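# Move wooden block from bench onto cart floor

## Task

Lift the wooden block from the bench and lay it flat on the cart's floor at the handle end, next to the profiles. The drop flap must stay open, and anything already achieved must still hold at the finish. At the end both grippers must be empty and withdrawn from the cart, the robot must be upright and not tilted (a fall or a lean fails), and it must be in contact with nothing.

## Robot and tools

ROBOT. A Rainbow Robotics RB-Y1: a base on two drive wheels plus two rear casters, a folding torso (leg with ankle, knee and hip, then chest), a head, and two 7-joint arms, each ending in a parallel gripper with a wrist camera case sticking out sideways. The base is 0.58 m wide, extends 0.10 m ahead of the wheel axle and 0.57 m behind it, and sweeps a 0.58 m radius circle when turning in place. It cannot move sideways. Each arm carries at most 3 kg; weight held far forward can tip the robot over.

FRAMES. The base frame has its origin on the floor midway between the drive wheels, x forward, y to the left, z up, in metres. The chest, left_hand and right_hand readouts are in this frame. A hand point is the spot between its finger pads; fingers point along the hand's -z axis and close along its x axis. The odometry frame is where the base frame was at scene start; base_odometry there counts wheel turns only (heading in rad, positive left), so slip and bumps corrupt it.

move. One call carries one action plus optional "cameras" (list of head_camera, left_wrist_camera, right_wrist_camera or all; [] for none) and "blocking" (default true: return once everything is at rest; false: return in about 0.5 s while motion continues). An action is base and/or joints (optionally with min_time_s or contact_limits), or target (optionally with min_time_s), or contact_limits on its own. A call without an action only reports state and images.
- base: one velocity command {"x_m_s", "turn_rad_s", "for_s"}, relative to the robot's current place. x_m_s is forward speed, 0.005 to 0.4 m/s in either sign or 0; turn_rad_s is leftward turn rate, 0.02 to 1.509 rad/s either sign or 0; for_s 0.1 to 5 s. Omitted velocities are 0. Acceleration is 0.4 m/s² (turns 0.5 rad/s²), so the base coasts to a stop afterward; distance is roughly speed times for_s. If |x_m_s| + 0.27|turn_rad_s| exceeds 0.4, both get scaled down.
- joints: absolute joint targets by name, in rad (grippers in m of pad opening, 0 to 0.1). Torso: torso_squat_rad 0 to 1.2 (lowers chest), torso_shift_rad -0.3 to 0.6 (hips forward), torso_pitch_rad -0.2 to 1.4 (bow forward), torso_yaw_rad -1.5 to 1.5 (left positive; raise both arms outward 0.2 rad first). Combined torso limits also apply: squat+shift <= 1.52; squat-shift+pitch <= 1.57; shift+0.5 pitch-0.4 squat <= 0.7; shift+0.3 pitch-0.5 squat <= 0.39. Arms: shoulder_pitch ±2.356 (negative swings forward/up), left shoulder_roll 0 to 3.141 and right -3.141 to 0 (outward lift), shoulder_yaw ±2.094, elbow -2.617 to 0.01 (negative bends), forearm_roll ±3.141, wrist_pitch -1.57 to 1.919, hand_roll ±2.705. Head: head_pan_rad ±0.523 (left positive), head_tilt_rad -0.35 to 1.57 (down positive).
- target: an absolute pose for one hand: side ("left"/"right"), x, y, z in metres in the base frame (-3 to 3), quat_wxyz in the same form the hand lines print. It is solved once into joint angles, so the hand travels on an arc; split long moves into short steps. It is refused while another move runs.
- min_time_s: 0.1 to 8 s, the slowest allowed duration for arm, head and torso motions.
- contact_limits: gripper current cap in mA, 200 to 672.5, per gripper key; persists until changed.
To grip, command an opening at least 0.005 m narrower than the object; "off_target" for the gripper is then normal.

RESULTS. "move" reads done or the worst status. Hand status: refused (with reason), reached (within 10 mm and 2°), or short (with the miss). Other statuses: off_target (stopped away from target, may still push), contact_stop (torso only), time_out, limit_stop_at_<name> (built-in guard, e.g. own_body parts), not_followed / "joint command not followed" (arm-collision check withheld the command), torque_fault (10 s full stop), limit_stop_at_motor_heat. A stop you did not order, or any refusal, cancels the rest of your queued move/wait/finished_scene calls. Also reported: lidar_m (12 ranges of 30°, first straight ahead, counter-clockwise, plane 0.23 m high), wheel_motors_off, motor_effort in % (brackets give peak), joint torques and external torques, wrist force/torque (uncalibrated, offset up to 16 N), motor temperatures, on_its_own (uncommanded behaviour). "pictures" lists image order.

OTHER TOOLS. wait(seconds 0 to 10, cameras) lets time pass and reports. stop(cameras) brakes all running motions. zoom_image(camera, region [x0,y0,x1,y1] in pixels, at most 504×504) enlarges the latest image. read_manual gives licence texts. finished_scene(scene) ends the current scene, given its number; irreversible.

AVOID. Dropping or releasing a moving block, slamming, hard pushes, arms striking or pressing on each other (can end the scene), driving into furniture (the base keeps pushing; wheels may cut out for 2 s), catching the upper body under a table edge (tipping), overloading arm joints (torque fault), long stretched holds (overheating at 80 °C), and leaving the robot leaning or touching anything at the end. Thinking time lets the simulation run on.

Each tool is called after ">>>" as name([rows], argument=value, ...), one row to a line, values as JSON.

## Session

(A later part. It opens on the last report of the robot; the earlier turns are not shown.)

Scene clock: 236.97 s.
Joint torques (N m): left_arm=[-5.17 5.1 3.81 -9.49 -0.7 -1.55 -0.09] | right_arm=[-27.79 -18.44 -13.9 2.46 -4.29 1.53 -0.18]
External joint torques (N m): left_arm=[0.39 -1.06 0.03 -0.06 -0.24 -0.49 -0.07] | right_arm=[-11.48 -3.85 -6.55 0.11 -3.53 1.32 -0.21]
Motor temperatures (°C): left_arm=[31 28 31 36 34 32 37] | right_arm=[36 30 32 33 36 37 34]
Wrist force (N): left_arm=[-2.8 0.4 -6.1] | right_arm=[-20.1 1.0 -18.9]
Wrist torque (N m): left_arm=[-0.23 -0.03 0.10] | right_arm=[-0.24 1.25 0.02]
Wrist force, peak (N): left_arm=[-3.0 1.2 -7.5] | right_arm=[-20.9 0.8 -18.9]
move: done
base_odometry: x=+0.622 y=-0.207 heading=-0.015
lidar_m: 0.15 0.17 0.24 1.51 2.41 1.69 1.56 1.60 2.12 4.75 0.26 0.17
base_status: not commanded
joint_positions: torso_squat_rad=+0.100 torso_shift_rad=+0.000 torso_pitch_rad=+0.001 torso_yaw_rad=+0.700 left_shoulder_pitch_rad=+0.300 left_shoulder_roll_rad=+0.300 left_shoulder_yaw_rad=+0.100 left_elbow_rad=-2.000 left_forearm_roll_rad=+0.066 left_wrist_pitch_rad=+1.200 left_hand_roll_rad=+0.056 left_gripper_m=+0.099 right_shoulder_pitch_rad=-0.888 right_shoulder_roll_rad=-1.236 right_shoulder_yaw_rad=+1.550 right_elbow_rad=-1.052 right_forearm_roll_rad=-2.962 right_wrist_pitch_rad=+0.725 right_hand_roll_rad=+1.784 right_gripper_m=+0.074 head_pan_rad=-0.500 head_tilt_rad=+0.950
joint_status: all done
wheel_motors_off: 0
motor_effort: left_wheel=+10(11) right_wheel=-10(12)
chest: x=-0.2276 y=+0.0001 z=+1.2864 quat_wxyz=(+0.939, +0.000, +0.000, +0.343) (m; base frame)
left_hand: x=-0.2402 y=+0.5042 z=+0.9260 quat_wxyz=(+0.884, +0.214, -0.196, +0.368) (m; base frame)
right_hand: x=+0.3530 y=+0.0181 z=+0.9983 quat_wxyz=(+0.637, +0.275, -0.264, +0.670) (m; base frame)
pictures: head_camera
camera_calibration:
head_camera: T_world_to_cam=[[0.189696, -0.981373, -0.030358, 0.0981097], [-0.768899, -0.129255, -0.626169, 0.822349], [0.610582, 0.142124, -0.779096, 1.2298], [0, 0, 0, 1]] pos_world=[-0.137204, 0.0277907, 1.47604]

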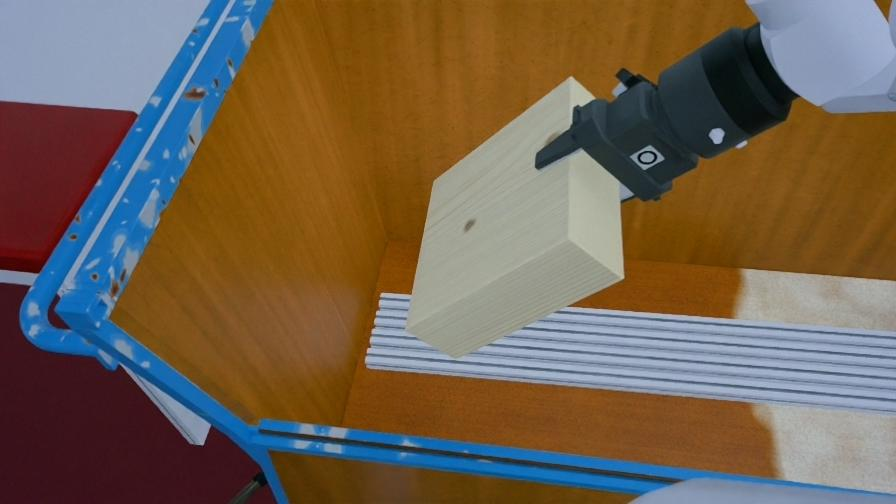

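>>> move(joints={"torso_squat_rad": 0.3, "torso_pitch_rad": 0.22}, min_time_s=2, cameras=["head_camera"])

>>> move(target={"side": "right", "x": 0.39, "y": 0.08, "z": 0.88, "quat_wxyz": [0.624, 0.282, -0.259, 0.681]}, min_time_s=2.5, cameras=["head_camera"])

Scene clock: 242.90 s.
Joint torques (N m): left_arm=[-2 6.66 5.77 -8.51 -0.86 -1.15 -0.07] | right_arm=[-25.24 -16.8 -13.3 -0.83 -4.28 3.35 -0.28]
External joint torques (N m): left_arm=[-0.16 -1.58 0.33 -0.05 -0.13 -0.41 -0.06] | right_arm=[-10.84 -3.66 -6.81 -1.61 -3.55 2.73 -0.31]
Motor temperatures (°C): left_arm=[31 28 31 36 34 32 37] | right_arm=[36 30 32 33 36 37 34]
Wrist force (N): left_arm=[-0.4 -1.2 -6.4] | right_arm=[-19.7 -4.9 -18.5]
Wrist torque (N m): left_arm=[-0.13 0.20 0.09] | right_arm=[-0.59 1.28 0.02]
Wrist force, peak (N): left_arm=[-3.1 0.5 -7.5] | right_arm=[-20.3 -5.4 -18.7]
move: done
base_odometry: x=+0.622 y=-0.207 heading=-0.015
lidar_m: 0.15 0.17 0.22 1.50 2.40 1.71 1.57 1.60 2.12 4.73 0.25 0.16
base_status: not commanded
joint_positions: torso_squat_rad=+0.300 torso_shift_rad=+0.000 torso_pitch_rad=+0.221 torso_yaw_rad=+0.700 left_shoulder_pitch_rad=+0.300 left_shoulder_roll_rad=+0.300 left_shoulder_yaw_rad=+0.100 left_elbow_rad=-2.000 left_forearm_roll_rad=+0.066 left_wrist_pitch_rad=+1.200 left_hand_roll_rad=+0.056 left_gripper_m=+0.099 right_shoulder_pitch_rad=-0.888 right_shoulder_roll_rad=-1.236 right_shoulder_yaw_rad=+1.550 right_elbow_rad=-1.052 right_forearm_roll_rad=-2.962 right_wrist_pitch_rad=+0.725 right_hand_roll_rad=+1.784 right_gripper_m=+0.074 head_pan_rad=-0.500 head_tilt_rad=+0.950
joint_status: all done
wheel_motors_off: 0
motor_effort: left_wheel=+10(12) right_wheel=-11(13)
chest: x=-0.1600 y=+0.0001 z=+1.2512 quat_wxyz=(+0.934, +0.038, +0.104, +0.341) (m; base frame)
left_hand: x=-0.2510 y=+0.5042 z=+0.9022 quat_wxyz=(+0.900, +0.253, -0.098, +0.342) (m; base frame)
right_hand: x=+0.3439 y=+0.0180 z=+0.8433 quat_wxyz=(+0.663, +0.347, -0.192, +0.636) (m; base frame)
pictures: head_camera
camera_calibration:
head_camera: T_world_to_cam=[[0.17846, -0.98138, -0.0710348, 0.133317], [-0.88706, -0.129229, -0.443198, 0.604378], [0.425766, 0.142105, -0.893605, 1.27478], [0, 0, 0, 1]] pos_world=[-0.0304296, 0.0277844, 1.41648]

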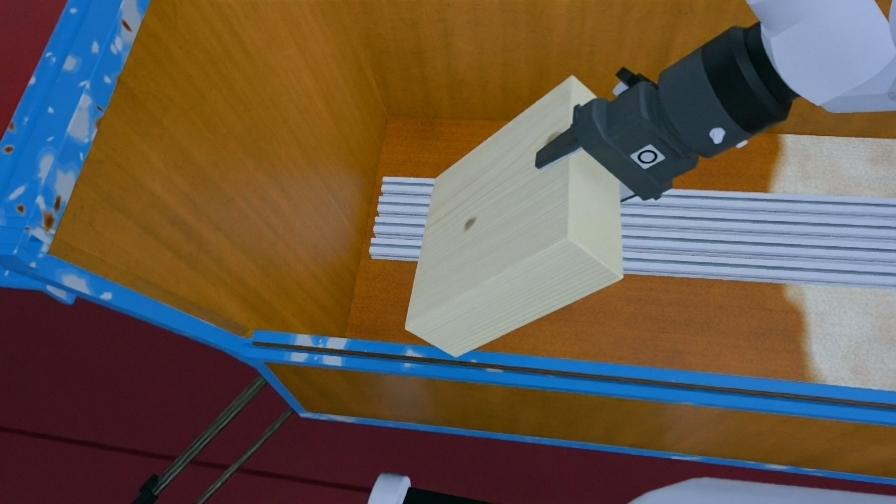

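Scene clock: 245.73 s.
Joint torques (N m): left_arm=[-1.9 6.78 5.4 -8.41 -0.77 -1.22 -0.13] | right_arm=[-29.73 -12.17 -13.92 -0.85 -3.3 0.98 -0.44]
External joint torques (N m): left_arm=[-0.06 -1.46 -0.04 0.05 -0.05 -0.47 -0.11] | right_arm=[-12.51 -0.84 -6.44 -1.73 -2.68 0.83 -0.48]
Motor temperatures (°C): left_arm=[31 28 31 36 34 32 37] | right_arm=[36 30 32 33 36 37 34]
Wrist force (N): left_arm=[-1.7 -0.4 -7.2] | right_arm=[-19.9 0.6 -18.8]
Wrist torque (N m): left_arm=[-0.23 0.01 0.09] | right_arm=[-0.16 1.34 0.03]
Wrist force, peak (N): left_arm=[-1.2 -0.3 -7.5] | right_arm=[-20.4 -3.8 -18.8]
move: done
base_odometry: x=+0.622 y=-0.207 heading=-0.015
lidar_m: 0.16 0.16 0.23 1.50 2.40 1.69 1.57 1.61 2.13 4.73 0.25 0.17
base_status: not commanded
joint_positions: torso_squat_rad=+0.300 torso_shift_rad=+0.000 torso_pitch_rad=+0.221 torso_yaw_rad=+0.700 left_shoulder_pitch_rad=+0.300 left_shoulder_roll_rad=+0.300 left_shoulder_yaw_rad=+0.100 left_elbow_rad=-2.000 left_forearm_roll_rad=+0.066 left_wrist_pitch_rad=+1.200 left_hand_roll_rad=+0.056 left_gripper_m=+0.099 right_shoulder_pitch_rad=-1.059 right_shoulder_roll_rad=-1.196 right_shoulder_yaw_rad=+1.583 right_elbow_rad=-1.073 right_forearm_roll_rad=-2.828 right_wrist_pitch_rad=+0.571 right_hand_roll_rad=+1.727 right_gripper_m=+0.074 head_pan_rad=-0.500 head_tilt_rad=+0.950
joint_status: all done
wheel_motors_off: 0
motor_effort: left_wheel=+10(11) right_wheel=-9(13)
chest: x=-0.1600 y=+0.0001 z=+1.2512 quat_wxyz=(+0.934, +0.038, +0.104, +0.341) (m; base frame)
left_hand: x=-0.2510 y=+0.5042 z=+0.9022 quat_wxyz=(+0.900, +0.253, -0.098, +0.342) (m; base frame)
right_hand: x=+0.3891 y=+0.0783 z=+0.8780 quat_wxyz=(+0.625, +0.281, -0.257, +0.681) (m; base frame)
right_hand_status: reached (checked arc, planned for 2.5 s): 3 mm and 0.2 deg off.
pictures: head_camera
camera_calibration:
head_camera: T_world_to_cam=[[0.178468, -0.981381, -0.0710005, 0.133287], [-0.887057, -0.12925, -0.443197, 0.604376], [0.425768, 0.142078, -0.893608, 1.27478], [0, 0, 0, 1]] pos_world=[-0.0304327, 0.0278023, 1.41648]

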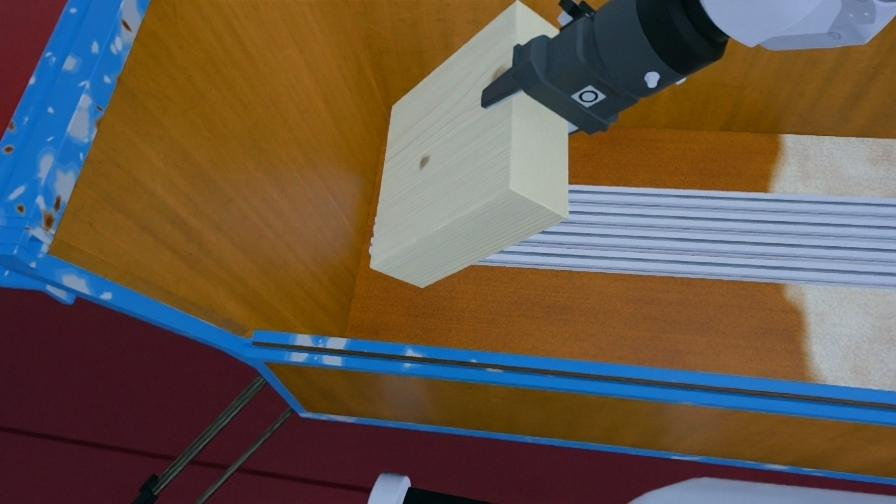

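>>> move(target={"side": "right", "x": 0.43, "y": 0.08, "z": 0.88, "quat_wxyz": [0.624, 0.282, -0.259, 0.681]}, min_time_s=1.5, cameras=[])

>>> move(joints={"torso_squat_rad": 0.7, "torso_pitch_rad": 0.35}, min_time_s=3, cameras=["head_camera"])

Scene clock: 249.30 s.
Joint torques (N m): left_arm=[-1.75 7.01 5.43 -8.46 -0.83 -1.13 -0.06] | right_arm=[-31.56 -13.93 -13.94 2.25 -4.73 1.47 0.09]
External joint torques (N m): left_arm=[0.09 -1.23 0 0 -0.11 -0.38 -0.05] | right_arm=[-12.69 -2.56 -8.11 0.33 -3.9 1.26 0.05]
Motor temperatures (°C): left_arm=[31 28 31 36 34 32 37] | right_arm=[36 30 32 32 36 37 34]
Wrist force (N): left_arm=[-1.2 -0.8 -6.7] | right_arm=[-20.2 1.4 -19.5]
Wrist torque (N m): left_arm=[-0.17 0.06 0.08] | right_arm=[-0.25 1.30 0.04]
Wrist force, peak (N): left_arm=[-1.5 -0.7 -7.6] | right_arm=[-21.1 -0.8 -19.1]
move: done
base_odometry: x=+0.622 y=-0.207 heading=-0.015
lidar_m: 0.16 0.17 0.23 1.52 2.42 1.69 1.57 1.61 2.13 4.75 0.25 0.17
base_status: not commanded
joint_positions: torso_squat_rad=+0.300 torso_shift_rad=+0.000 torso_pitch_rad=+0.221 torso_yaw_rad=+0.700 left_shoulder_pitch_rad=+0.300 left_shoulder_roll_rad=+0.300 left_shoulder_yaw_rad=+0.100 left_elbow_rad=-2.000 left_forearm_roll_rad=+0.066 left_wrist_pitch_rad=+1.200 left_hand_roll_rad=+0.056 left_gripper_m=+0.099 right_shoulder_pitch_rad=-1.076 right_shoulder_roll_rad=-1.042 right_shoulder_yaw_rad=+1.554 right_elbow_rad=-0.688 right_forearm_roll_rad=-2.849 right_wrist_pitch_rad=+0.800 right_hand_roll_rad=+1.775 right_gripper_m=+0.074 head_pan_rad=-0.500 head_tilt_rad=+0.950
joint_status: all done
wheel_motors_off: 0
motor_effort: left_wheel=+11(11) right_wheel=-11(12)
chest: x=-0.1600 y=+0.0001 z=+1.2512 quat_wxyz=(+0.934, +0.038, +0.104, +0.341) (m; base frame)
left_hand: x=-0.2510 y=+0.5043 z=+0.9022 quat_wxyz=(+0.900, +0.253, -0.098, +0.342) (m; base frame)
right_hand: x=+0.4285 y=+0.0785 z=+0.8779 quat_wxyz=(+0.625, +0.280, -0.258, +0.681) (m; base frame)
right_hand_status: reached (checked arc, planned for 1.5 s): 3 mm and 0.3 deg off.
pictures: none
No camera images: "cameras" was empty.

Scene clock: 252.60 s.
Joint torques (N m): left_arm=[0.43 7.5 6.45 -7.78 -0.87 -0.95 -0.13] | right_arm=[-29.95 -12.42 -13.11 -0.04 -4.72 2.59 0.09]
External joint torques (N m): left_arm=[0.02 -1.79 0.15 -0.09 0 -0.42 -0.13] | right_arm=[-12.36 -2.38 -7.67 -1.12 -3.9 2.14 0.06]
Motor temperatures (°C): left_arm=[31 28 31 36 34 32 37] | right_arm=[36 30 32 32 36 37 34]
Wrist force (N): left_arm=[-0.8 -1.3 -6.7] | right_arm=[-19.7 -2.8 -18.4]
Wrist torque (N m): left_arm=[-0.13 0.13 0.11] | right_arm=[-0.47 1.34 0.01]
Wrist force, peak (N): left_arm=[-0.5 -2.3 -7.6] | right_arm=[-20.8 -2.8 -19.2]
move: done
base_odometry: x=+0.622 y=-0.207 heading=-0.015
lidar_m: 0.15 0.17 0.25 1.50 2.42 1.69 1.56 1.62 2.13 4.75 0.25 0.17
base_status: not commanded
joint_positions: torso_squat_rad=+0.700 torso_shift_rad=+0.000 torso_pitch_rad=+0.351 torso_yaw_rad=+0.700 left_shoulder_pitch_rad=+0.300 left_shoulder_roll_rad=+0.300 left_shoulder_yaw_rad=+0.100 left_elbow_rad=-2.000 left_forearm_roll_rad=+0.066 left_wrist_pitch_rad=+1.200 left_hand_roll_rad=+0.056 left_gripper_m=+0.099 right_shoulder_pitch_rad=-1.076 right_shoulder_roll_rad=-1.042 right_shoulder_yaw_rad=+1.554 right_elbow_rad=-0.688 right_forearm_roll_rad=-2.849 right_wrist_pitch_rad=+0.800 right_hand_roll_rad=+1.775 right_gripper_m=+0.074 head_pan_rad=-0.500 head_tilt_rad=+0.950
joint_status: all done
wheel_motors_off: 0
motor_effort: left_wheel=+10(12) right_wheel=-11(12)
chest: x=-0.1215 y=+0.0001 z=+1.1065 quat_wxyz=(+0.925, +0.060, +0.164, +0.338) (m; base frame)
left_hand: x=-0.2570 y=+0.5042 z=+0.7723 quat_wxyz=(+0.904, +0.275, -0.039, +0.325) (m; base frame)
right_hand: x=+0.4138 y=+0.0784 z=+0.6601 quat_wxyz=(+0.641, +0.324, -0.217, +0.662) (m; base frame)
pictures: head_camera
camera_calibration:
head_camera: T_world_to_cam=[[0.16773, -0.981389, -0.0934959, 0.139738], [-0.937038, -0.129242, -0.324431, 0.436956], [0.30631, 0.142026, -0.941277, 1.16734], [0, 0, 0, 1]] pos_world=[0.028437, 0.0278168, 1.25362]

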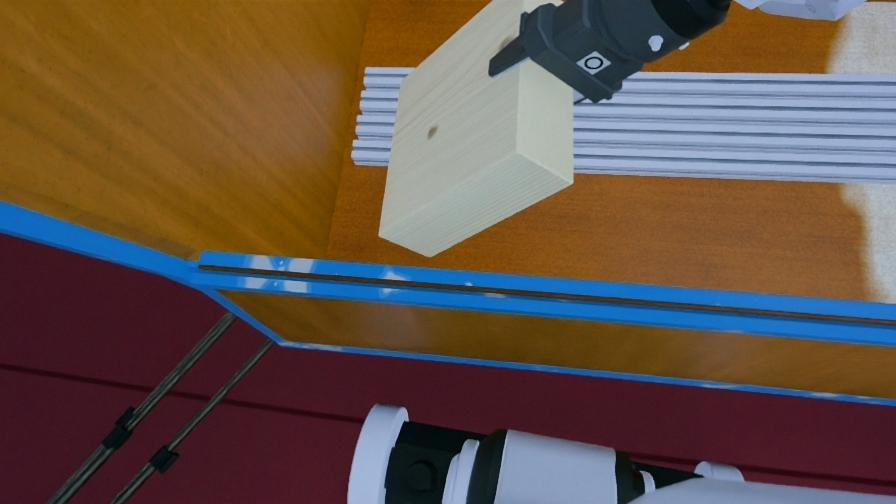

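>>> move(target={"side": "right", "x": 0.39, "y": 0.13, "z": 0.68, "quat_wxyz": [0.624, 0.282, -0.259, 0.681]}, min_time_s=2, cameras=["head_camera"])

Scene clock: 262.90 s.
Joint torques (N m): left_arm=[0.59 7.67 6.57 -7.91 -0.92 -0.91 -0.14] | right_arm=[-30.51 -9.7 -13.56 -2.8 -2.54 0.55 -0.33]
External joint torques (N m): left_arm=[0.17 -1.62 0.27 -0.21 -0.06 -0.38 -0.14] | right_arm=[-12.65 -1.28 -6.12 -2.62 -2.1 0.48 -0.37]
Motor temperatures (°C): left_arm=[31 28 31 36 34 32 37] | right_arm=[36 30 32 32 36 37 34]
Wrist force (N): left_arm=[-0.9 -1.3 -6.8] | right_arm=[-20.2 0.5 -19.1]
Wrist torque (N m): left_arm=[-0.15 0.06 0.09] | right_arm=[-0.11 1.28 -0.02]
Wrist force, peak (N): left_arm=[-0.9 -1.8 -8.1] | right_arm=[-20.6 0.1 -19.2]
move: done
base_odometry: x=+0.622 y=-0.207 heading=-0.015
lidar_m: 0.15 0.17 0.23 1.50 2.41 1.70 1.57 1.61 2.13 4.75 0.23 0.18
base_status: not commanded
joint_positions: torso_squat_rad=+0.700 torso_shift_rad=+0.000 torso_pitch_rad=+0.351 torso_yaw_rad=+0.700 left_shoulder_pitch_rad=+0.300 left_shoulder_roll_rad=+0.300 left_shoulder_yaw_rad=+0.100 left_elbow_rad=-2.000 left_forearm_roll_rad=+0.066 left_wrist_pitch_rad=+1.200 left_hand_roll_rad=+0.056 left_gripper_m=+0.099 right_shoulder_pitch_rad=-1.164 right_shoulder_roll_rad=-1.128 right_shoulder_yaw_rad=+1.643 right_elbow_rad=-1.100 right_forearm_roll_rad=-2.750 right_wrist_pitch_rad=+0.413 right_hand_roll_rad=+1.661 right_gripper_m=+0.074 head_pan_rad=-0.500 head_tilt_rad=+0.950
joint_status: all done
wheel_motors_off: 0
motor_effort: left_wheel=+9(11) right_wheel=-11(12)
chest: x=-0.1215 y=+0.0001 z=+1.1065 quat_wxyz=(+0.925, +0.060, +0.164, +0.338) (m; base frame)
left_hand: x=-0.2570 y=+0.5042 z=+0.7723 quat_wxyz=(+0.904, +0.275, -0.039, +0.325) (m; base frame)
right_hand: x=+0.3890 y=+0.1284 z=+0.6782 quat_wxyz=(+0.624, +0.284, -0.258, +0.681) (m; base frame)
right_hand_status: reached (checked arc, planned for 2.0 s): 3 mm and 0.2 deg off.
pictures: head_camera
camera_calibration:
head_camera: T_world_to_cam=[[0.167738, -0.98139, -0.0934758, 0.139723], [-0.937036, -0.129255, -0.324431, 0.436955], [0.306312, 0.14201, -0.941279, 1.16735], [0, 0, 0, 1]] pos_world=[0.0284347, 0.0278275, 1.25362]

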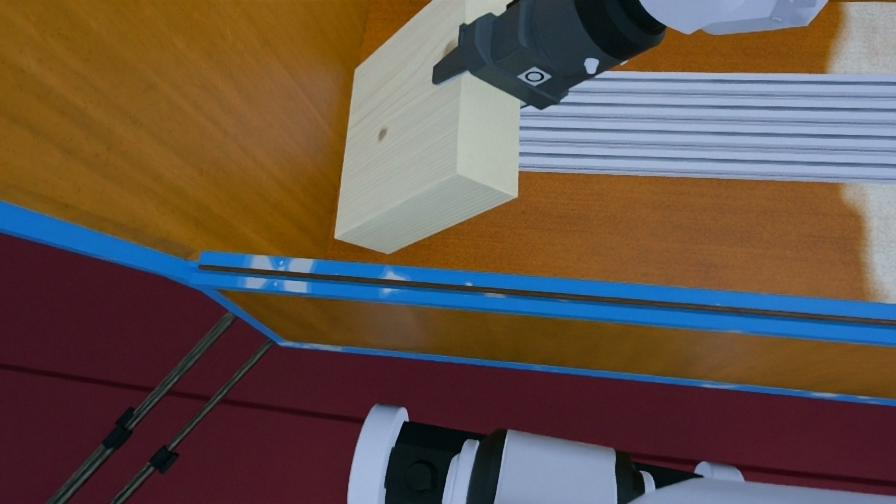

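>>> move(joints={"torso_squat_rad": 1.05, "torso_pitch_rad": 0.42}, min_time_s=3, cameras=[])

>>> move(target={"side": "right", "x": 0.377, "y": 0.13, "z": 0.45, "quat_wxyz": [0.624, 0.282, -0.259, 0.681]}, min_time_s=1.5, cameras=["head_camera"])

Scene clock: 268.17 s.
Joint torques (N m): left_arm=[1.16 8.36 6.92 -7.1 -1.02 -0.81 -0.08] | right_arm=[-13.59 -9.05 -5.26 8.21 -0.7 -5.11 -1.9]
External joint torques (N m): left_arm=[-0.42 -1.42 0.21 0.15 -0.09 -0.39 -0.07] | right_arm=[3.63 -1.43 1.95 8.98 -0.24 -5.3 -1.94]
Motor temperatures (°C): left_arm=[31 28 31 36 34 32 37] | right_arm=[36 30 32 32 36 37 34]
Wrist force (N): left_arm=[-0.9 -1.4 -6.4] | right_arm=[6.6 20.9 27.5]
Wrist torque (N m): left_arm=[-0.15 0.03 0.04] | right_arm=[-0.03 -3.23 2.09]
Wrist force, peak (N): left_arm=[-0.4 -1.5 -7.7] | right_arm=[6.9 21.4 27.9]
move: done
base_odometry: x=+0.622 y=-0.207 heading=-0.015
lidar_m: 0.16 0.17 0.24 1.52 2.40 1.69 1.57 1.62 2.15 4.73 0.25 0.17
base_status: not commanded
joint_positions: torso_squat_rad=+1.050 torso_shift_rad=+0.000 torso_pitch_rad=+0.419 torso_yaw_rad=+0.700 left_shoulder_pitch_rad=+0.300 left_shoulder_roll_rad=+0.300 left_shoulder_yaw_rad=+0.100 left_elbow_rad=-2.000 left_forearm_roll_rad=+0.066 left_wrist_pitch_rad=+1.200 left_hand_roll_rad=+0.056 left_gripper_m=+0.099 right_shoulder_pitch_rad=-1.168 right_shoulder_roll_rad=-1.128 right_shoulder_yaw_rad=+1.641 right_elbow_rad=-1.103 right_forearm_roll_rad=-2.750 right_wrist_pitch_rad=+0.414 right_hand_roll_rad=+1.662 right_gripper_m=+0.075 head_pan_rad=-0.500 head_tilt_rad=+0.950
joint_status: all done
wheel_motors_off: 0
motor_effort: left_wheel=+11(12) right_wheel=-8(12)
chest: x=-0.1023 y=+0.0000 z=+0.9115 quat_wxyz=(+0.919, +0.071, +0.195, +0.335) (m; base frame)
left_hand: x=-0.2601 y=+0.5042 z=+0.5873 quat_wxyz=(+0.905, +0.286, -0.009, +0.315) (m; base frame)
right_hand: x=+0.3781 y=+0.1309 z=+0.4523 quat_wxyz=(+0.630, +0.309, -0.239, +0.671) (m; base frame)
pictures: none
No camera images: "cameras" was empty.

Scene clock: 270.00 s.
Joint torques (N m): left_arm=[1.54 8.08 6.93 -7.14 -1.1 -0.71 -0.1] | right_arm=[-10.89 -7.09 -0.95 1.6 1.71 -1.6 0.75]
External joint torques (N m): left_arm=[-0.04 -1.7 0.21 0.1 -0.16 -0.29 -0.09] | right_arm=[6.04 0.5 6.46 2.59 2.04 -1.68 0.71]
Motor temperatures (°C): left_arm=[31 28 31 36 34 32 37] | right_arm=[36 30 32 31 36 37 34]
Wrist force (N): left_arm=[-0.3 -1.7 -6.3] | right_arm=[4.2 5.4 17.7]
Wrist torque (N m): left_arm=[-0.15 0.12 0.11] | right_arm=[-0.27 -2.88 -0.57]
Wrist force, peak (N): left_arm=[-0.5 -2.1 -7.1] | right_arm=[7.3 24.0 33.4]
move: done
base_odometry: x=+0.622 y=-0.207 heading=-0.015
lidar_m: 0.16 0.17 0.22 1.51 2.41 1.70 1.57 1.62 2.11 4.73 0.27 0.17
base_status: not commanded
joint_positions: torso_squat_rad=+1.050 torso_shift_rad=+0.000 torso_pitch_rad=+0.419 torso_yaw_rad=+0.700 left_shoulder_pitch_rad=+0.300 left_shoulder_roll_rad=+0.300 left_shoulder_yaw_rad=+0.100 left_elbow_rad=-2.000 left_forearm_roll_rad=+0.066 left_wrist_pitch_rad=+1.200 left_hand_roll_rad=+0.056 left_gripper_m=+0.099 right_shoulder_pitch_rad=-1.166 right_shoulder_roll_rad=-1.150 right_shoulder_yaw_rad=+1.651 right_elbow_rad=-1.174 right_forearm_roll_rad=-2.724 right_wrist_pitch_rad=+0.320 right_hand_roll_rad=+1.678 right_gripper_m=+0.075 head_pan_rad=-0.500 head_tilt_rad=+0.950
joint_status: all done
wheel_motors_off: 0
motor_effort: left_wheel=+9(12) right_wheel=-4(8)
chest: x=-0.1022 y=-0.0001 z=+0.9114 quat_wxyz=(+0.919, +0.071, +0.195, +0.335) (m; base frame)
left_hand: x=-0.2600 y=+0.5042 z=+0.5873 quat_wxyz=(+0.905, +0.286, -0.008, +0.315) (m; base frame)
right_hand: x=+0.3774 y=+0.1311 z=+0.4519 quat_wxyz=(+0.622, +0.287, -0.259, +0.681) (m; base frame)
right_hand_status: reached (checked arc, planned for 1.5 s): 2 mm and 0.7 deg off.
pictures: head_camera
camera_calibration:
head_camera: T_world_to_cam=[[0.160725, -0.981405, -0.104936, 0.127824], [-0.957011, -0.12895, -0.259812, 0.330773], [0.24145, 0.142183, -0.959941, 0.988203], [0, 0, 0, 1]] pos_world=[0.0574072, 0.0275946, 1.04797]

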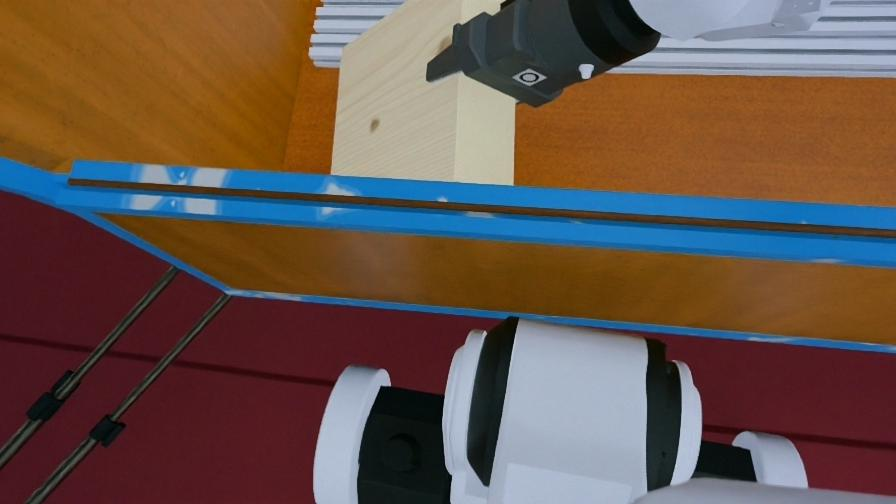

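>>> move(target={"side": "right", "x": 0.364, "y": 0.13, "z": 0.475, "quat_wxyz": [0.624, 0.282, -0.259, 0.681]}, min_time_s=1.5, cameras=["head_camera"])

>>> move(target={"side": "right", "x": 0.364, "y": 0.13, "z": 0.445, "quat_wxyz": [0.624, 0.282, -0.259, 0.681]}, min_time_s=1.5, cameras=["head_camera", "right_wrist_camera"])

Scene clock: 274.90 s.
Joint torques (N m): left_arm=[1.35 8.09 7.03 -7.04 -1.03 -0.78 -0.24] | right_arm=[-28.68 -8.23 -14.01 -4.97 -1.37 0.15 -0.27]
External joint torques (N m): left_arm=[-0.26 -1.7 0.31 0.19 -0.09 -0.36 -0.24] | right_arm=[-12.23 -1.17 -6.1 -3.76 -1.18 0.21 -0.3]
Motor temperatures (°C): left_arm=[31 28 31 36 34 32 37] | right_arm=[36 30 32 31 36 37 34]
Wrist force (N): left_arm=[-0.8 -1.7 -6.2] | right_arm=[-20.0 0.9 -18.8]
Wrist torque (N m): left_arm=[-0.15 0.08 0.08] | right_arm=[-0.16 1.33 -0.06]
Wrist force, peak (N): left_arm=[-0.1 -2.3 -7.4] | right_arm=[-21.6 1.1 -19.2]
move: done
base_odometry: x=+0.622 y=-0.207 heading=-0.015
lidar_m: 0.16 0.17 0.24 1.49 2.41 1.69 1.56 1.61 2.14 4.73 0.26 0.18
base_status: not commanded
joint_positions: torso_squat_rad=+1.050 torso_shift_rad=+0.000 torso_pitch_rad=+0.421 torso_yaw_rad=+0.700 left_shoulder_pitch_rad=+0.300 left_shoulder_roll_rad=+0.300 left_shoulder_yaw_rad=+0.100 left_elbow_rad=-2.000 left_forearm_roll_rad=+0.066 left_wrist_pitch_rad=+1.200 left_hand_roll_rad=+0.056 left_gripper_m=+0.099 right_shoulder_pitch_rad=-1.253 right_shoulder_roll_rad=-1.234 right_shoulder_yaw_rad=+1.752 right_elbow_rad=-1.368 right_forearm_roll_rad=-2.674 right_wrist_pitch_rad=+0.212 right_hand_roll_rad=+1.569 right_gripper_m=+0.074 head_pan_rad=-0.500 head_tilt_rad=+0.950
joint_status: all done
wheel_motors_off: 0
motor_effort: left_wheel=+11(12) right_wheel=-7(9)
chest: x=-0.1016 y=+0.0001 z=+0.9113 quat_wxyz=(+0.919, +0.072, +0.196, +0.335) (m; base frame)
left_hand: x=-0.2600 y=+0.5042 z=+0.5873 quat_wxyz=(+0.905, +0.286, -0.008, +0.315) (m; base frame)
right_hand: x=+0.3632 y=+0.1283 z=+0.4723 quat_wxyz=(+0.624, +0.285, -0.258, +0.680) (m; base frame)
right_hand_status: reached (checked arc, planned for 1.5 s): 3 mm and 0.4 deg off.
pictures: head_camera
camera_calibration:
head_camera: T_world_to_cam=[[0.160818, -0.98139, -0.104938, 0.127858], [-0.957362, -0.129254, -0.258364, 0.32997], [0.239992, 0.142013, -0.960331, 0.988111], [0, 0, 0, 1]] pos_world=[0.0582003, 0.0278039, 1.04758]

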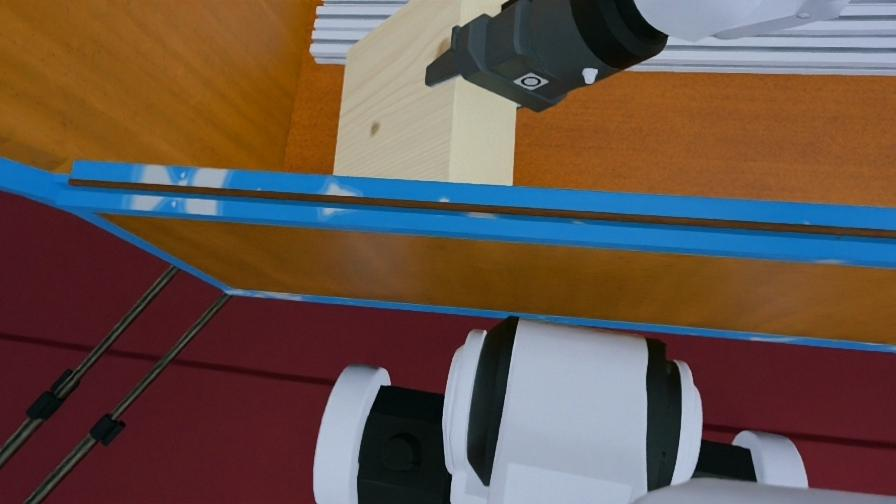

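Scene clock: 276.73 s.
Joint torques (N m): left_arm=[1.53 8.4 7.03 -7.03 -1.03 -0.72 -0.11] | right_arm=[-2.72 -3.51 1.17 5.12 1.46 -1.94 0.15]
External joint torques (N m): left_arm=[-0.05 -1.38 0.32 0.22 -0.1 -0.3 -0.11] | right_arm=[13.83 3.91 8.64 6.39 1.71 -1.98 0.11]
Motor temperatures (°C): left_arm=[31 28 31 36 34 32 37] | right_arm=[36 30 32 31 36 37 34]
Wrist force (N): left_arm=[-0.6 -1.7 -5.8] | right_arm=[12.5 6.0 30.7]
Wrist torque (N m): left_arm=[-0.09 0.10 0.07] | right_arm=[-0.26 -4.68 -0.03]
Wrist force, peak (N): left_arm=[-1.0 -2.0 -7.6] | right_arm=[11.6 12.1 59.5]
move: done
base_odometry: x=+0.622 y=-0.207 heading=-0.015
lidar_m: 0.16 0.17 0.23 1.51 2.42 1.69 1.57 1.61 2.11 4.76 0.25 0.16
base_status: not commanded
joint_positions: torso_squat_rad=+1.050 torso_shift_rad=-0.001 torso_pitch_rad=+0.419 torso_yaw_rad=+0.700 left_shoulder_pitch_rad=+0.300 left_shoulder_roll_rad=+0.300 left_shoulder_yaw_rad=+0.100 left_elbow_rad=-2.000 left_forearm_roll_rad=+0.066 left_wrist_pitch_rad=+1.200 left_hand_roll_rad=+0.056 left_gripper_m=+0.099 right_shoulder_pitch_rad=-1.161 right_shoulder_roll_rad=-1.160 right_shoulder_yaw_rad=+1.669 right_elbow_rad=-1.241 right_forearm_roll_rad=-2.704 right_wrist_pitch_rad=+0.245 right_hand_roll_rad=+1.656 right_gripper_m=+0.075 head_pan_rad=-0.500 head_tilt_rad=+0.950
joint_status: all done
wheel_motors_off: 0
motor_effort: left_wheel=+8(11) right_wheel=-5(10)
chest: x=-0.1024 y=-0.0001 z=+0.9115 quat_wxyz=(+0.919, +0.071, +0.195, +0.335) (m; base frame)
left_hand: x=-0.2601 y=+0.5042 z=+0.5874 quat_wxyz=(+0.905, +0.286, -0.009, +0.315) (m; base frame)
right_hand: x=+0.3653 y=+0.1314 z=+0.4486 quat_wxyz=(+0.624, +0.281, -0.262, +0.681) (m; base frame)
right_hand_status: reached (checked arc, planned for 1.5 s): 4 mm and 0.3 deg off.
pictures: head_camera, right_wrist_camera
camera_calibration:
head_camera: T_world_to_cam=[[0.160742, -0.981391, -0.105045, 0.12788], [-0.956874, -0.128859, -0.26036, 0.331076], [0.241979, 0.142366, -0.95978, 0.988223], [0, 0, 0, 1]] pos_world=[0.0571132, 0.0274731, 1.04811]
right_wrist_camera: T_world_to_cam=[[0.0909736, -0.680648, -0.72694, 0.381108], [-0.827218, -0.458078, 0.325384, 0.243463], [-0.554468, 0.571737, -0.604717, 0.470891], [0, 0, 0, 1]] pos_world=[0.42782, 0.1017, 0.482579]

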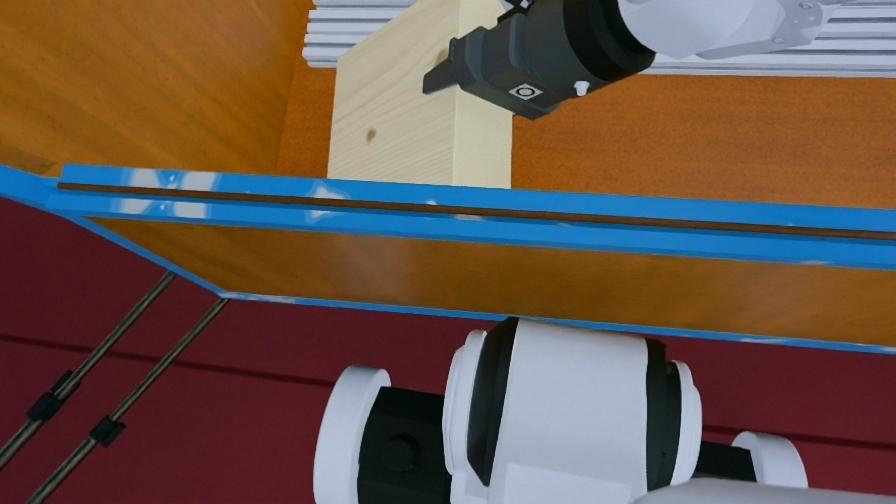

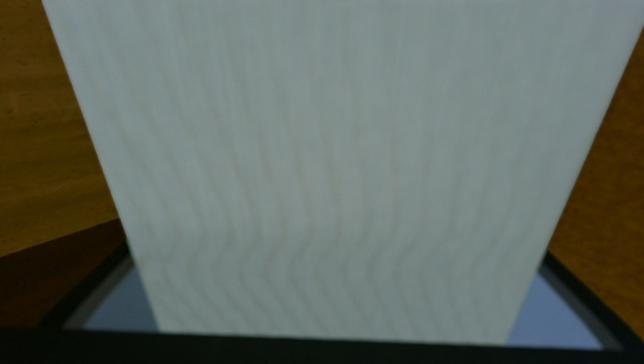

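>>> move(target={"side": "right", "x": 0.364, "y": 0.09, "z": 0.416, "quat_wxyz": [0.585, 0.3686, -0.3378, 0.6385]}, min_time_s=2, cameras=["head_camera"])

>>> move(target={"side": "right", "x": 0.364, "y": 0.072, "z": 0.39, "quat_wxyz": [0.560, 0.412, -0.378, 0.611]}, min_time_s=1.5, cameras=["head_camera", "right_wrist_camera"])

Scene clock: 283.70 s.
Joint torques (N m): left_arm=[1.35 8.31 7.02 -7.08 -1.05 -0.73 -0.07] | right_arm=[-8.74 -7.3 -2.21 -2.76 2 1.91 1.54]
External joint torques (N m): left_arm=[-0.26 -1.48 0.3 0.15 -0.11 -0.31 -0.07] | right_arm=[4.17 2.91 3.31 -0.28 2.79 0.93 1.5]
Motor temperatures (°C): left_arm=[31 28 31 36 34 32 37] | right_arm=[35 30 32 31 36 37 34]
Wrist force (N): left_arm=[-0.6 -1.5 -7.2] | right_arm=[-6.4 -6.0 -3.9]
Wrist torque (N m): left_arm=[-0.18 0.10 0.08] | right_arm=[-0.90 -1.94 -1.38]
Wrist force, peak (N): left_arm=[-0.6 -1.6 -7.6] | right_arm=[13.6 -10.8 56.5]
move: done
base_odometry: x=+0.622 y=-0.207 heading=-0.015
lidar_m: 0.14 0.17 0.21 1.50 2.40 1.69 1.57 1.60 2.13 4.76 0.24 0.16
base_status: not commanded
joint_positions: torso_squat_rad=+1.050 torso_shift_rad=+0.000 torso_pitch_rad=+0.420 torso_yaw_rad=+0.700 left_shoulder_pitch_rad=+0.300 left_shoulder_roll_rad=+0.300 left_shoulder_yaw_rad=+0.100 left_elbow_rad=-2.000 left_forearm_roll_rad=+0.066 left_wrist_pitch_rad=+1.200 left_hand_roll_rad=+0.056 left_gripper_m=+0.099 right_shoulder_pitch_rad=-0.711 right_shoulder_roll_rad=-1.021 right_shoulder_yaw_rad=+1.076 right_elbow_rad=-0.847 right_forearm_roll_rad=-2.887 right_wrist_pitch_rad=+0.675 right_hand_roll_rad=+2.236 right_gripper_m=+0.074 head_pan_rad=-0.500 head_tilt_rad=+0.950
joint_status: all done
wheel_motors_off: 0
motor_effort: left_wheel=+7(9) right_wheel=-9(10)
chest: x=-0.1018 y=+0.0000 z=+0.9113 quat_wxyz=(+0.919, +0.072, +0.196, +0.335) (m; base frame)
left_hand: x=-0.2600 y=+0.5042 z=+0.5874 quat_wxyz=(+0.905, +0.286, -0.008, +0.315) (m; base frame)
right_hand: x=+0.3643 y=+0.0900 z=+0.4163 quat_wxyz=(+0.588, +0.365, -0.338, +0.638) (m; base frame)
right_hand_status: reached (checked arc, planned for 2.0 s): 0 mm and 0.6 deg off.
pictures: head_camera
camera_calibration:
head_camera: T_world_to_cam=[[0.160847, -0.981373, -0.105045, 0.127923], [-0.957246, -0.129188, -0.258826, 0.33025], [0.240434, 0.142185, -0.960195, 0.988127], [0, 0, 0, 1]] pos_world=[0.0579745, 0.0277079, 1.04771]

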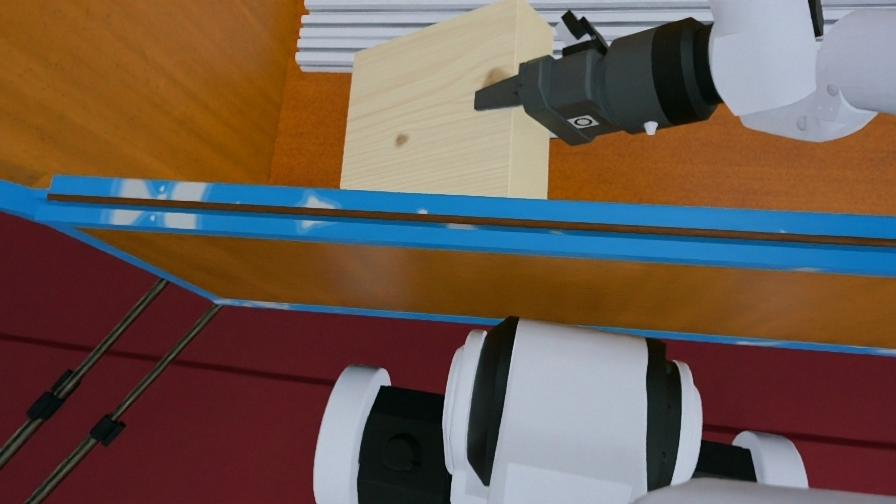

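Scene clock: 285.53 s.
Joint torques (N m): left_arm=[1.45 8.04 7.28 -6.9 -1.11 -0.71 -0.15] | right_arm=[-18.79 -6.6 -5.33 -3.29 -2.82 3.53 -0.1]
External joint torques (N m): left_arm=[-0.16 -1.75 0.56 0.33 -0.17 -0.29 -0.15] | right_arm=[-6.01 2.01 -2.84 -2.24 -1.88 2.25 -0.14]
Motor temperatures (°C): left_arm=[31 28 31 36 34 32 37] | right_arm=[35 30 32 31 36 37 34]
Wrist force (N): left_arm=[-0.7 -2.1 -7.1] | right_arm=[-17.7 1.2 -6.7]
Wrist torque (N m): left_arm=[-0.09 0.13 0.09] | right_arm=[-0.19 0.03 0.27]
Wrist force, peak (N): left_arm=[-0.3 -1.4 -7.5] | right_arm=[-24.5 2.6 -12.6]
move: short
base_odometry: x=+0.622 y=-0.207 heading=-0.015
lidar_m: 0.15 0.16 0.22 1.52 2.42 1.70 1.56 1.61 2.13 4.74 0.25 0.17
base_status: not commanded
joint_positions: torso_squat_rad=+1.050 torso_shift_rad=+0.000 torso_pitch_rad=+0.420 torso_yaw_rad=+0.700 left_shoulder_pitch_rad=+0.300 left_shoulder_roll_rad=+0.300 left_shoulder_yaw_rad=+0.100 left_elbow_rad=-2.000 left_forearm_roll_rad=+0.066 left_wrist_pitch_rad=+1.200 left_hand_roll_rad=+0.056 left_gripper_m=+0.099 right_shoulder_pitch_rad=-0.744 right_shoulder_roll_rad=-0.766 right_shoulder_yaw_rad=+0.988 right_elbow_rad=-0.266 right_forearm_roll_rad=-2.954 right_wrist_pitch_rad=+1.030 right_hand_roll_rad=+2.455 right_gripper_m=+0.077 head_pan_rad=-0.500 head_tilt_rad=+0.950
joint_status: all done
wheel_motors_off: 0
motor_effort: left_wheel=+8(11) right_wheel=-8(11)
chest: x=-0.1017 y=+0.0000 z=+0.9113 quat_wxyz=(+0.919, +0.072, +0.196, +0.335) (m; base frame)
left_hand: x=-0.2600 y=+0.5042 z=+0.5873 quat_wxyz=(+0.905, +0.286, -0.008, +0.315) (m; base frame)
right_hand: x=+0.3632 y=+0.0708 z=+0.3896 quat_wxyz=(+0.583, +0.376, -0.374, +0.615) (m; base frame)
right_hand_status: short (checked arc, as near as the solve gets, planned for 1.5 s): 2 mm and 4.9 deg off. The place is met; only the turn is off.
pictures: head_camera, right_wrist_camera
camera_calibration:
head_camera: T_world_to_cam=[[0.160785, -0.981392, -0.104965, 0.127869], [-0.957285, -0.129167, -0.25869, 0.330156], [0.240318, 0.142075, -0.960241, 0.988133], [0, 0, 0, 1]] pos_world=[0.0580279, 0.0277461, 1.04768]
right_wrist_camera: T_world_to_cam=[[0.0640969, -0.411052, -0.909356, 0.358859], [-0.845438, -0.506508, 0.169363, 0.304012], [-0.530213, 0.757949, -0.379984, 0.359154], [0, 0, 0, 1]] pos_world=[0.42445, 0.0292737, 0.411315]

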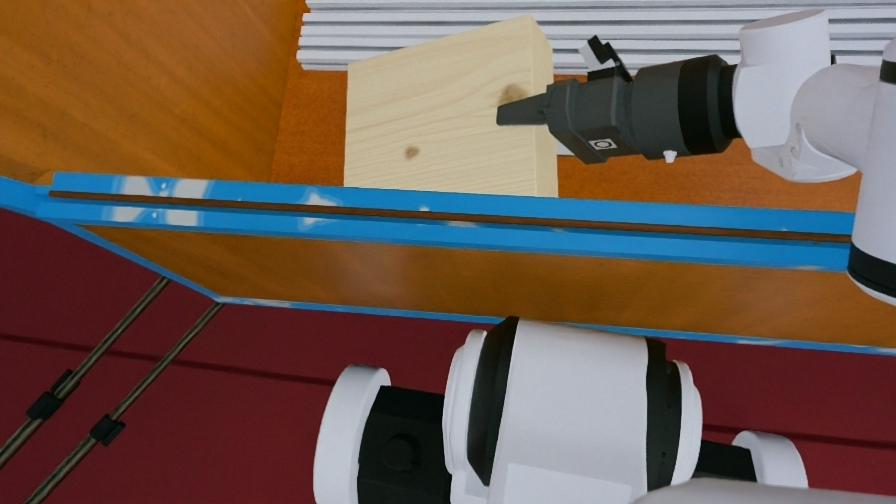

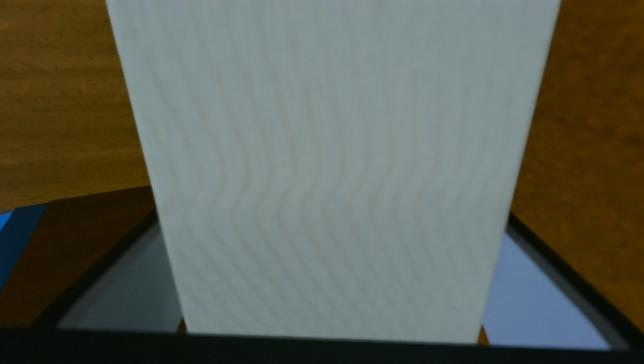

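>>> move(target={"side": "right", "x": 0.364, "y": 0.09, "z": 0.478, "quat_wxyz": [0.585, 0.3686, -0.3378, 0.6385]}, min_time_s=2, cameras=[])

>>> move(joints={"torso_squat_rad": 1.15, "torso_pitch_rad": 0.41}, min_time_s=1.5, cameras=["head_camera"])

Scene clock: 291.87 s.
Joint torques (N m): left_arm=[1.31 8 7.03 -7.02 -1 -0.68 -0.19] | right_arm=[-21.65 -10.93 -14.27 -9.62 -3.61 4.32 -0.18]
External joint torques (N m): left_arm=[-0.31 -1.79 0.31 0.21 -0.06 -0.26 -0.19] | right_arm=[-9.34 0.8 -6.83 -6.54 -2.95 3.52 -0.22]
Motor temperatures (°C): left_arm=[31 28 31 36 34 32 37] | right_arm=[35 30 32 31 36 37 34]
Wrist force (N): left_arm=[-0.7 -2.0 -7.7] | right_arm=[-24.5 0.0 -13.4]
Wrist torque (N m): left_arm=[-0.11 0.07 0.08] | right_arm=[-0.35 1.81 -0.15]
Wrist force, peak (N): left_arm=[-0.7 -2.0 -7.7] | right_arm=[-28.8 0.4 -13.3]
move: done
base_odometry: x=+0.622 y=-0.207 heading=-0.015
lidar_m: 0.16 0.15 0.22 1.49 2.42 1.70 1.57 1.61 2.14 4.74 0.24 0.18
base_status: not commanded
joint_positions: torso_squat_rad=+1.050 torso_shift_rad=+0.000 torso_pitch_rad=+0.421 torso_yaw_rad=+0.700 left_shoulder_pitch_rad=+0.300 left_shoulder_roll_rad=+0.300 left_shoulder_yaw_rad=+0.100 left_elbow_rad=-2.000 left_forearm_roll_rad=+0.066 left_wrist_pitch_rad=+1.200 left_hand_roll_rad=+0.056 left_gripper_m=+0.099 right_shoulder_pitch_rad=-0.696 right_shoulder_roll_rad=-1.255 right_shoulder_yaw_rad=+1.081 right_elbow_rad=-1.257 right_forearm_roll_rad=-2.846 right_wrist_pitch_rad=+0.502 right_hand_roll_rad=+2.075 right_gripper_m=+0.074 head_pan_rad=-0.500 head_tilt_rad=+0.950
joint_status: all done
wheel_motors_off: 0
motor_effort: left_wheel=+10(13) right_wheel=-10(12)
chest: x=-0.1015 y=+0.0001 z=+0.9113 quat_wxyz=(+0.919, +0.072, +0.196, +0.335) (m; base frame)
left_hand: x=-0.2600 y=+0.5042 z=+0.5873 quat_wxyz=(+0.905, +0.286, -0.008, +0.315) (m; base frame)
right_hand: x=+0.3634 y=+0.0883 z=+0.4758 quat_wxyz=(+0.586, +0.368, -0.336, +0.639) (m; base frame)
right_hand_status: reached (checked arc, planned for 2.0 s): 3 mm and 0.2 deg off.
pictures: none
No camera images: "cameras" was empty.

Scene clock: 293.67 s.
Joint torques (N m): left_arm=[1.39 7.99 7.4 -7.17 -1.03 -0.77 -0.07] | right_arm=[-10.25 -7.72 -3.89 -0.96 1.13 -2.63 0.11]
External joint torques (N m): left_arm=[-0.02 -1.72 0.75 0.14 -0.11 -0.33 -0.06] | right_arm=[2.27 4.12 3.69 2.06 1.8 -3.37 0.07]
Motor temperatures (°C): left_arm=[31 28 31 36 34 32 37] | right_arm=[35 30 32 31 36 37 34]
Wrist force (N): left_arm=[-1.0 -1.9 -6.7] | right_arm=[4.0 3.5 23.5]
Wrist torque (N m): left_arm=[-0.11 0.02 0.07] | right_arm=[0.06 -3.60 -0.16]
Wrist force, peak (N): left_arm=[-0.8 -1.2 -7.5] | right_arm=[-24.8 1.5 -13.2]
move: done
base_odometry: x=+0.622 y=-0.207 heading=-0.015
lidar_m: 0.15 0.17 0.22 1.52 2.42 1.69 1.56 1.62 2.14 4.76 0.25 0.16
base_status: not commanded
joint_positions: torso_squat_rad=+1.150 torso_shift_rad=+0.000 torso_pitch_rad=+0.409 torso_yaw_rad=+0.700 left_shoulder_pitch_rad=+0.300 left_shoulder_roll_rad=+0.300 left_shoulder_yaw_rad=+0.100 left_elbow_rad=-2.000 left_forearm_roll_rad=+0.066 left_wrist_pitch_rad=+1.200 left_hand_roll_rad=+0.056 left_gripper_m=+0.099 right_shoulder_pitch_rad=-0.699 right_shoulder_roll_rad=-1.256 right_shoulder_yaw_rad=+1.079 right_elbow_rad=-1.259 right_forearm_roll_rad=-2.848 right_wrist_pitch_rad=+0.504 right_hand_roll_rad=+2.075 right_gripper_m=+0.074 head_pan_rad=-0.500 head_tilt_rad=+0.950
joint_status: all done
wheel_motors_off: 0
motor_effort: left_wheel=+6(11) right_wheel=-7(11)
chest: x=-0.1050 y=+0.0000 z=+0.8503 quat_wxyz=(+0.920, +0.070, +0.191, +0.336) (m; base frame)
left_hand: x=-0.2595 y=+0.5042 z=+0.5246 quat_wxyz=(+0.905, +0.284, -0.013, +0.316) (m; base frame)
right_hand: x=+0.3661 y=+0.0900 z=+0.4230 quat_wxyz=(+0.583, +0.366, -0.342, +0.640) (m; base frame)
pictures: head_camera
camera_calibration:
head_camera: T_world_to_cam=[[0.161709, -0.981422, -0.103251, 0.12056], [-0.95439, -0.128925, -0.26929, 0.320578], [0.250976, 0.142088, -0.957508, 0.929148], [0, 0, 0, 1]] pos_world=[0.0532668, 0.02763, 0.988444]

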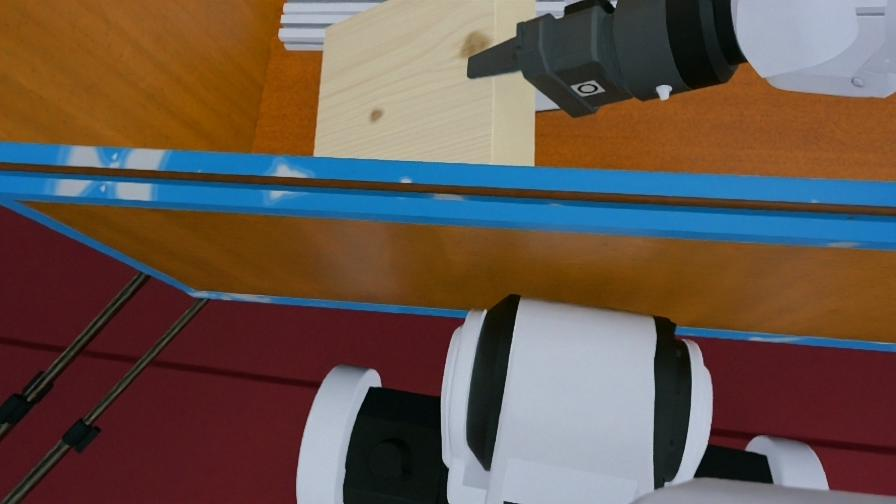

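>>> move(target={"side": "right", "x": 0.364, "y": 0.068, "z": 0.385, "quat_wxyz": [0.5533, 0.423, -0.3878, 0.6038]}, min_time_s=2, cameras=[])

>>> move(target={"side": "right", "x": 0.364, "y": 0.055, "z": 0.357, "quat_wxyz": [0.525, 0.464, -0.425, 0.573]}, min_time_s=1.5, cameras=["head_camera", "right_wrist_camera"])

Scene clock: 297.63 s.
Joint torques (N m): left_arm=[1.34 8.18 7.12 -6.96 -0.98 -0.68 -0.11] | right_arm=[-13.13 -0.05 -10.24 -5.89 -4.09 4.6 -0.31]
External joint torques (N m): left_arm=[-0.09 -1.53 0.47 0.35 -0.05 -0.25 -0.1] | right_arm=[-1.42 11.29 -5.21 -3.57 -3.09 3.34 -0.36]
Motor temperatures (°C): left_arm=[31 28 31 36 34 32 37] | right_arm=[35 30 32 31 36 37 34]
Wrist force (N): left_arm=[-0.5 -1.6 -6.8] | right_arm=[-21.5 0.8 -7.4]
Wrist torque (N m): left_arm=[-0.10 0.10 0.11] | right_arm=[-0.08 0.91 0.40]
Wrist force, peak (N): left_arm=[-1.1 -1.7 -7.4] | right_arm=[3.8 3.4 24.1]
move: done
base_odometry: x=+0.622 y=-0.207 heading=-0.015
lidar_m: 0.15 0.16 0.22 1.52 2.40 1.70 1.57 1.62 2.14 4.74 0.24 0.16
base_status: not commanded
joint_positions: torso_squat_rad=+1.150 torso_shift_rad=+0.000 torso_pitch_rad=+0.410 torso_yaw_rad=+0.700 left_shoulder_pitch_rad=+0.300 left_shoulder_roll_rad=+0.300 left_shoulder_yaw_rad=+0.100 left_elbow_rad=-2.000 left_forearm_roll_rad=+0.066 left_wrist_pitch_rad=+1.200 left_hand_roll_rad=+0.056 left_gripper_m=+0.099 right_shoulder_pitch_rad=-0.625 right_shoulder_roll_rad=-1.007 right_shoulder_yaw_rad=+0.936 right_elbow_rad=-0.738 right_forearm_roll_rad=-2.965 right_wrist_pitch_rad=+0.935 right_hand_roll_rad=+2.367 right_gripper_m=+0.074 head_pan_rad=-0.500 head_tilt_rad=+0.950
joint_status: all done
wheel_motors_off: 0
motor_effort: left_wheel=+8(9) right_wheel=-11(13)
chest: x=-0.1048 y=+0.0002 z=+0.8503 quat_wxyz=(+0.920, +0.069, +0.191, +0.336) (m; base frame)
left_hand: x=-0.2597 y=+0.5042 z=+0.5244 quat_wxyz=(+0.905, +0.284, -0.013, +0.317) (m; base frame)
right_hand: x=+0.3647 y=+0.0664 z=+0.3841 quat_wxyz=(+0.555, +0.420, -0.387, +0.605) (m; base frame)
right_hand_status: reached (checked arc, planned for 2.0 s): 2 mm and 0.4 deg off.
pictures: none
No camera images: "cameras" was empty.

Scene clock: 308.53 s.
Joint torques (N m): left_arm=[0.93 7.95 7.31 -7.12 -0.85 -0.66 -0.12] | right_arm=[21.16 37.61 -1.42 -0.5 -2.27 0.74 -0.57]
External joint torques (N m): left_arm=[-0.39 -1.65 0.74 0.25 0.06 -0.21 -0.12] | right_arm=[33.35 48.95 2.32 0.9 -1.2 -0.54 -0.62]
External joint torques when the fault began: right_arm=[44.14 71.46 3.4 7.78 0.23 -3.09 0.24]
Motor temperatures (°C): left_arm=[30 28 31 36 34 32 37] | right_arm=[35 32 32 31 36 37 34]
Wrist force (N): left_arm=[-0.1 -2.2 -7.0] | right_arm=[-12.3 3.9 -4.9]
Wrist torque (N m): left_arm=[-0.06 0.15 0.05] | right_arm=[0.12 -1.41 0.52]
Wrist force, peak (N): left_arm=[-1.7 0.2 -8.0] | right_arm=[-25.2 2.0 -8.4]
move: torque_fault
TORQUE FAULT: right_shoulder_roll_rad reached its load limit. The robot stopped for 10 seconds, dropped its targets and accepts commands again. The stop added 9.2 s to the call.
base_odometry: x=+0.622 y=-0.207 heading=-0.015
lidar_m: 0.13 0.16 0.21 1.50 2.40 1.70 1.57 1.61 2.14 4.68 0.23 0.16
base_status: not commanded
joint_positions: torso_squat_rad=+1.150 torso_shift_rad=-0.003 torso_pitch_rad=+0.402 torso_yaw_rad=+0.699 left_shoulder_pitch_rad=+0.300 left_shoulder_roll_rad=+0.300 left_shoulder_yaw_rad=+0.100 left_elbow_rad=-2.000 left_forearm_roll_rad=+0.066 left_wrist_pitch_rad=+1.200 left_hand_roll_rad=+0.056 left_gripper_m=+0.099 right_shoulder_pitch_rad=-0.679 right_shoulder_roll_rad=-0.911 right_shoulder_yaw_rad=+0.913 right_elbow_rad=-0.454 right_forearm_roll_rad=-2.987 right_wrist_pitch_rad=+1.072 right_hand_roll_rad=+2.445 right_gripper_m=+0.074 head_pan_rad=-0.500 head_tilt_rad=+0.950
joint_status: right_shoulder_roll_rad torque_fault (moved +0.095 of +0.216); right_elbow_rad torque_fault (moved +0.284 of +0.471); right_forearm_roll_rad torque_fault (moved -0.022 of -0.039); right_wrist_pitch_rad torque_fault (moved +0.136 of +0.238); right_hand_roll_rad torque_fault (moved +0.078 of +0.138); the others done
wheel_motors_off: 0
on_its_own: right_shoulder_pitch_rad is held at -0.670, not at your -0.687, since a torque_fault; right_shoulder_roll_rad is held at -0.899, not at your -0.790, since a torque_fault; right_shoulder_yaw_rad is held at +0.914, not at your +0.899, since a torque_fault; right_elbow_rad is held at -0.454, not at your -0.267, since a torque_fault; right_forearm_roll_rad is held at -2.987, not at your -3.004, since a torque_fault; right_wrist_pitch_rad is held at +1.071, not at your +1.173, since a torque_fault; right_hand_roll_rad is held at +2.445, not at your +2.505, since a torque_fault
motor_effort: left_wheel=+2(28) right_wheel=-12(33)
chest: x=-0.1078 y=+0.0014 z=+0.8511 quat_wxyz=(+0.921, +0.067, +0.188, +0.336) (m; base frame)
left_hand: x=-0.2601 y=+0.5043 z=+0.5224 quat_wxyz=(+0.905, +0.281, -0.016, +0.318) (m; base frame)
right_hand: x=+0.3899 y=+0.0497 z=+0.3785 quat_wxyz=(+0.561, +0.394, -0.415, +0.598) (m; base frame)
right_hand_status: short (checked arc, as near as the solve gets, planned for 1.5 s): torque_fault, 34 mm and 9.5 deg off.
pictures: head_camera, right_wrist_camera
camera_calibration:
head_camera: T_world_to_cam=[[0.162934, -0.981706, -0.0985197, 0.118584], [-0.95227, -0.130348, -0.276029, 0.324231], [0.258137, 0.138792, -0.956087, 0.929958], [0, 0, 0, 1]] pos_world=[0.0493768, 0.0296067, 0.9903]
right_wrist_camera: T_world_to_cam=[[0.0879802, -0.318291, -0.943901, 0.337533], [-0.854679, -0.510833, 0.0925932, 0.350603], [-0.511647, 0.798586, -0.31698, 0.351987], [0, 0, 0, 1]] pos_world=[0.45005, 0.00544137, 0.397707]

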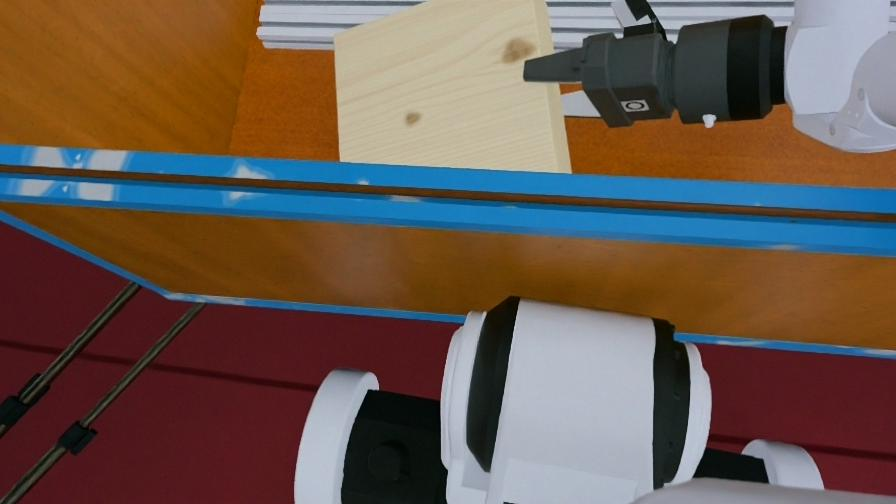

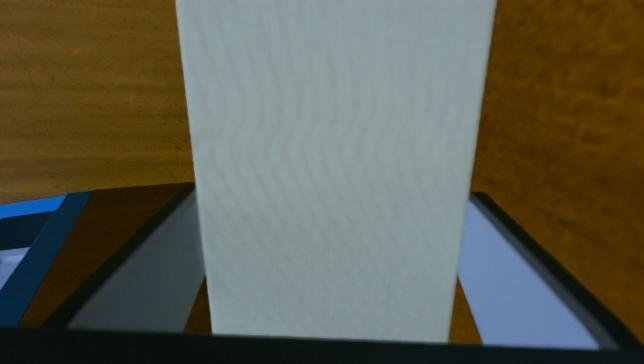

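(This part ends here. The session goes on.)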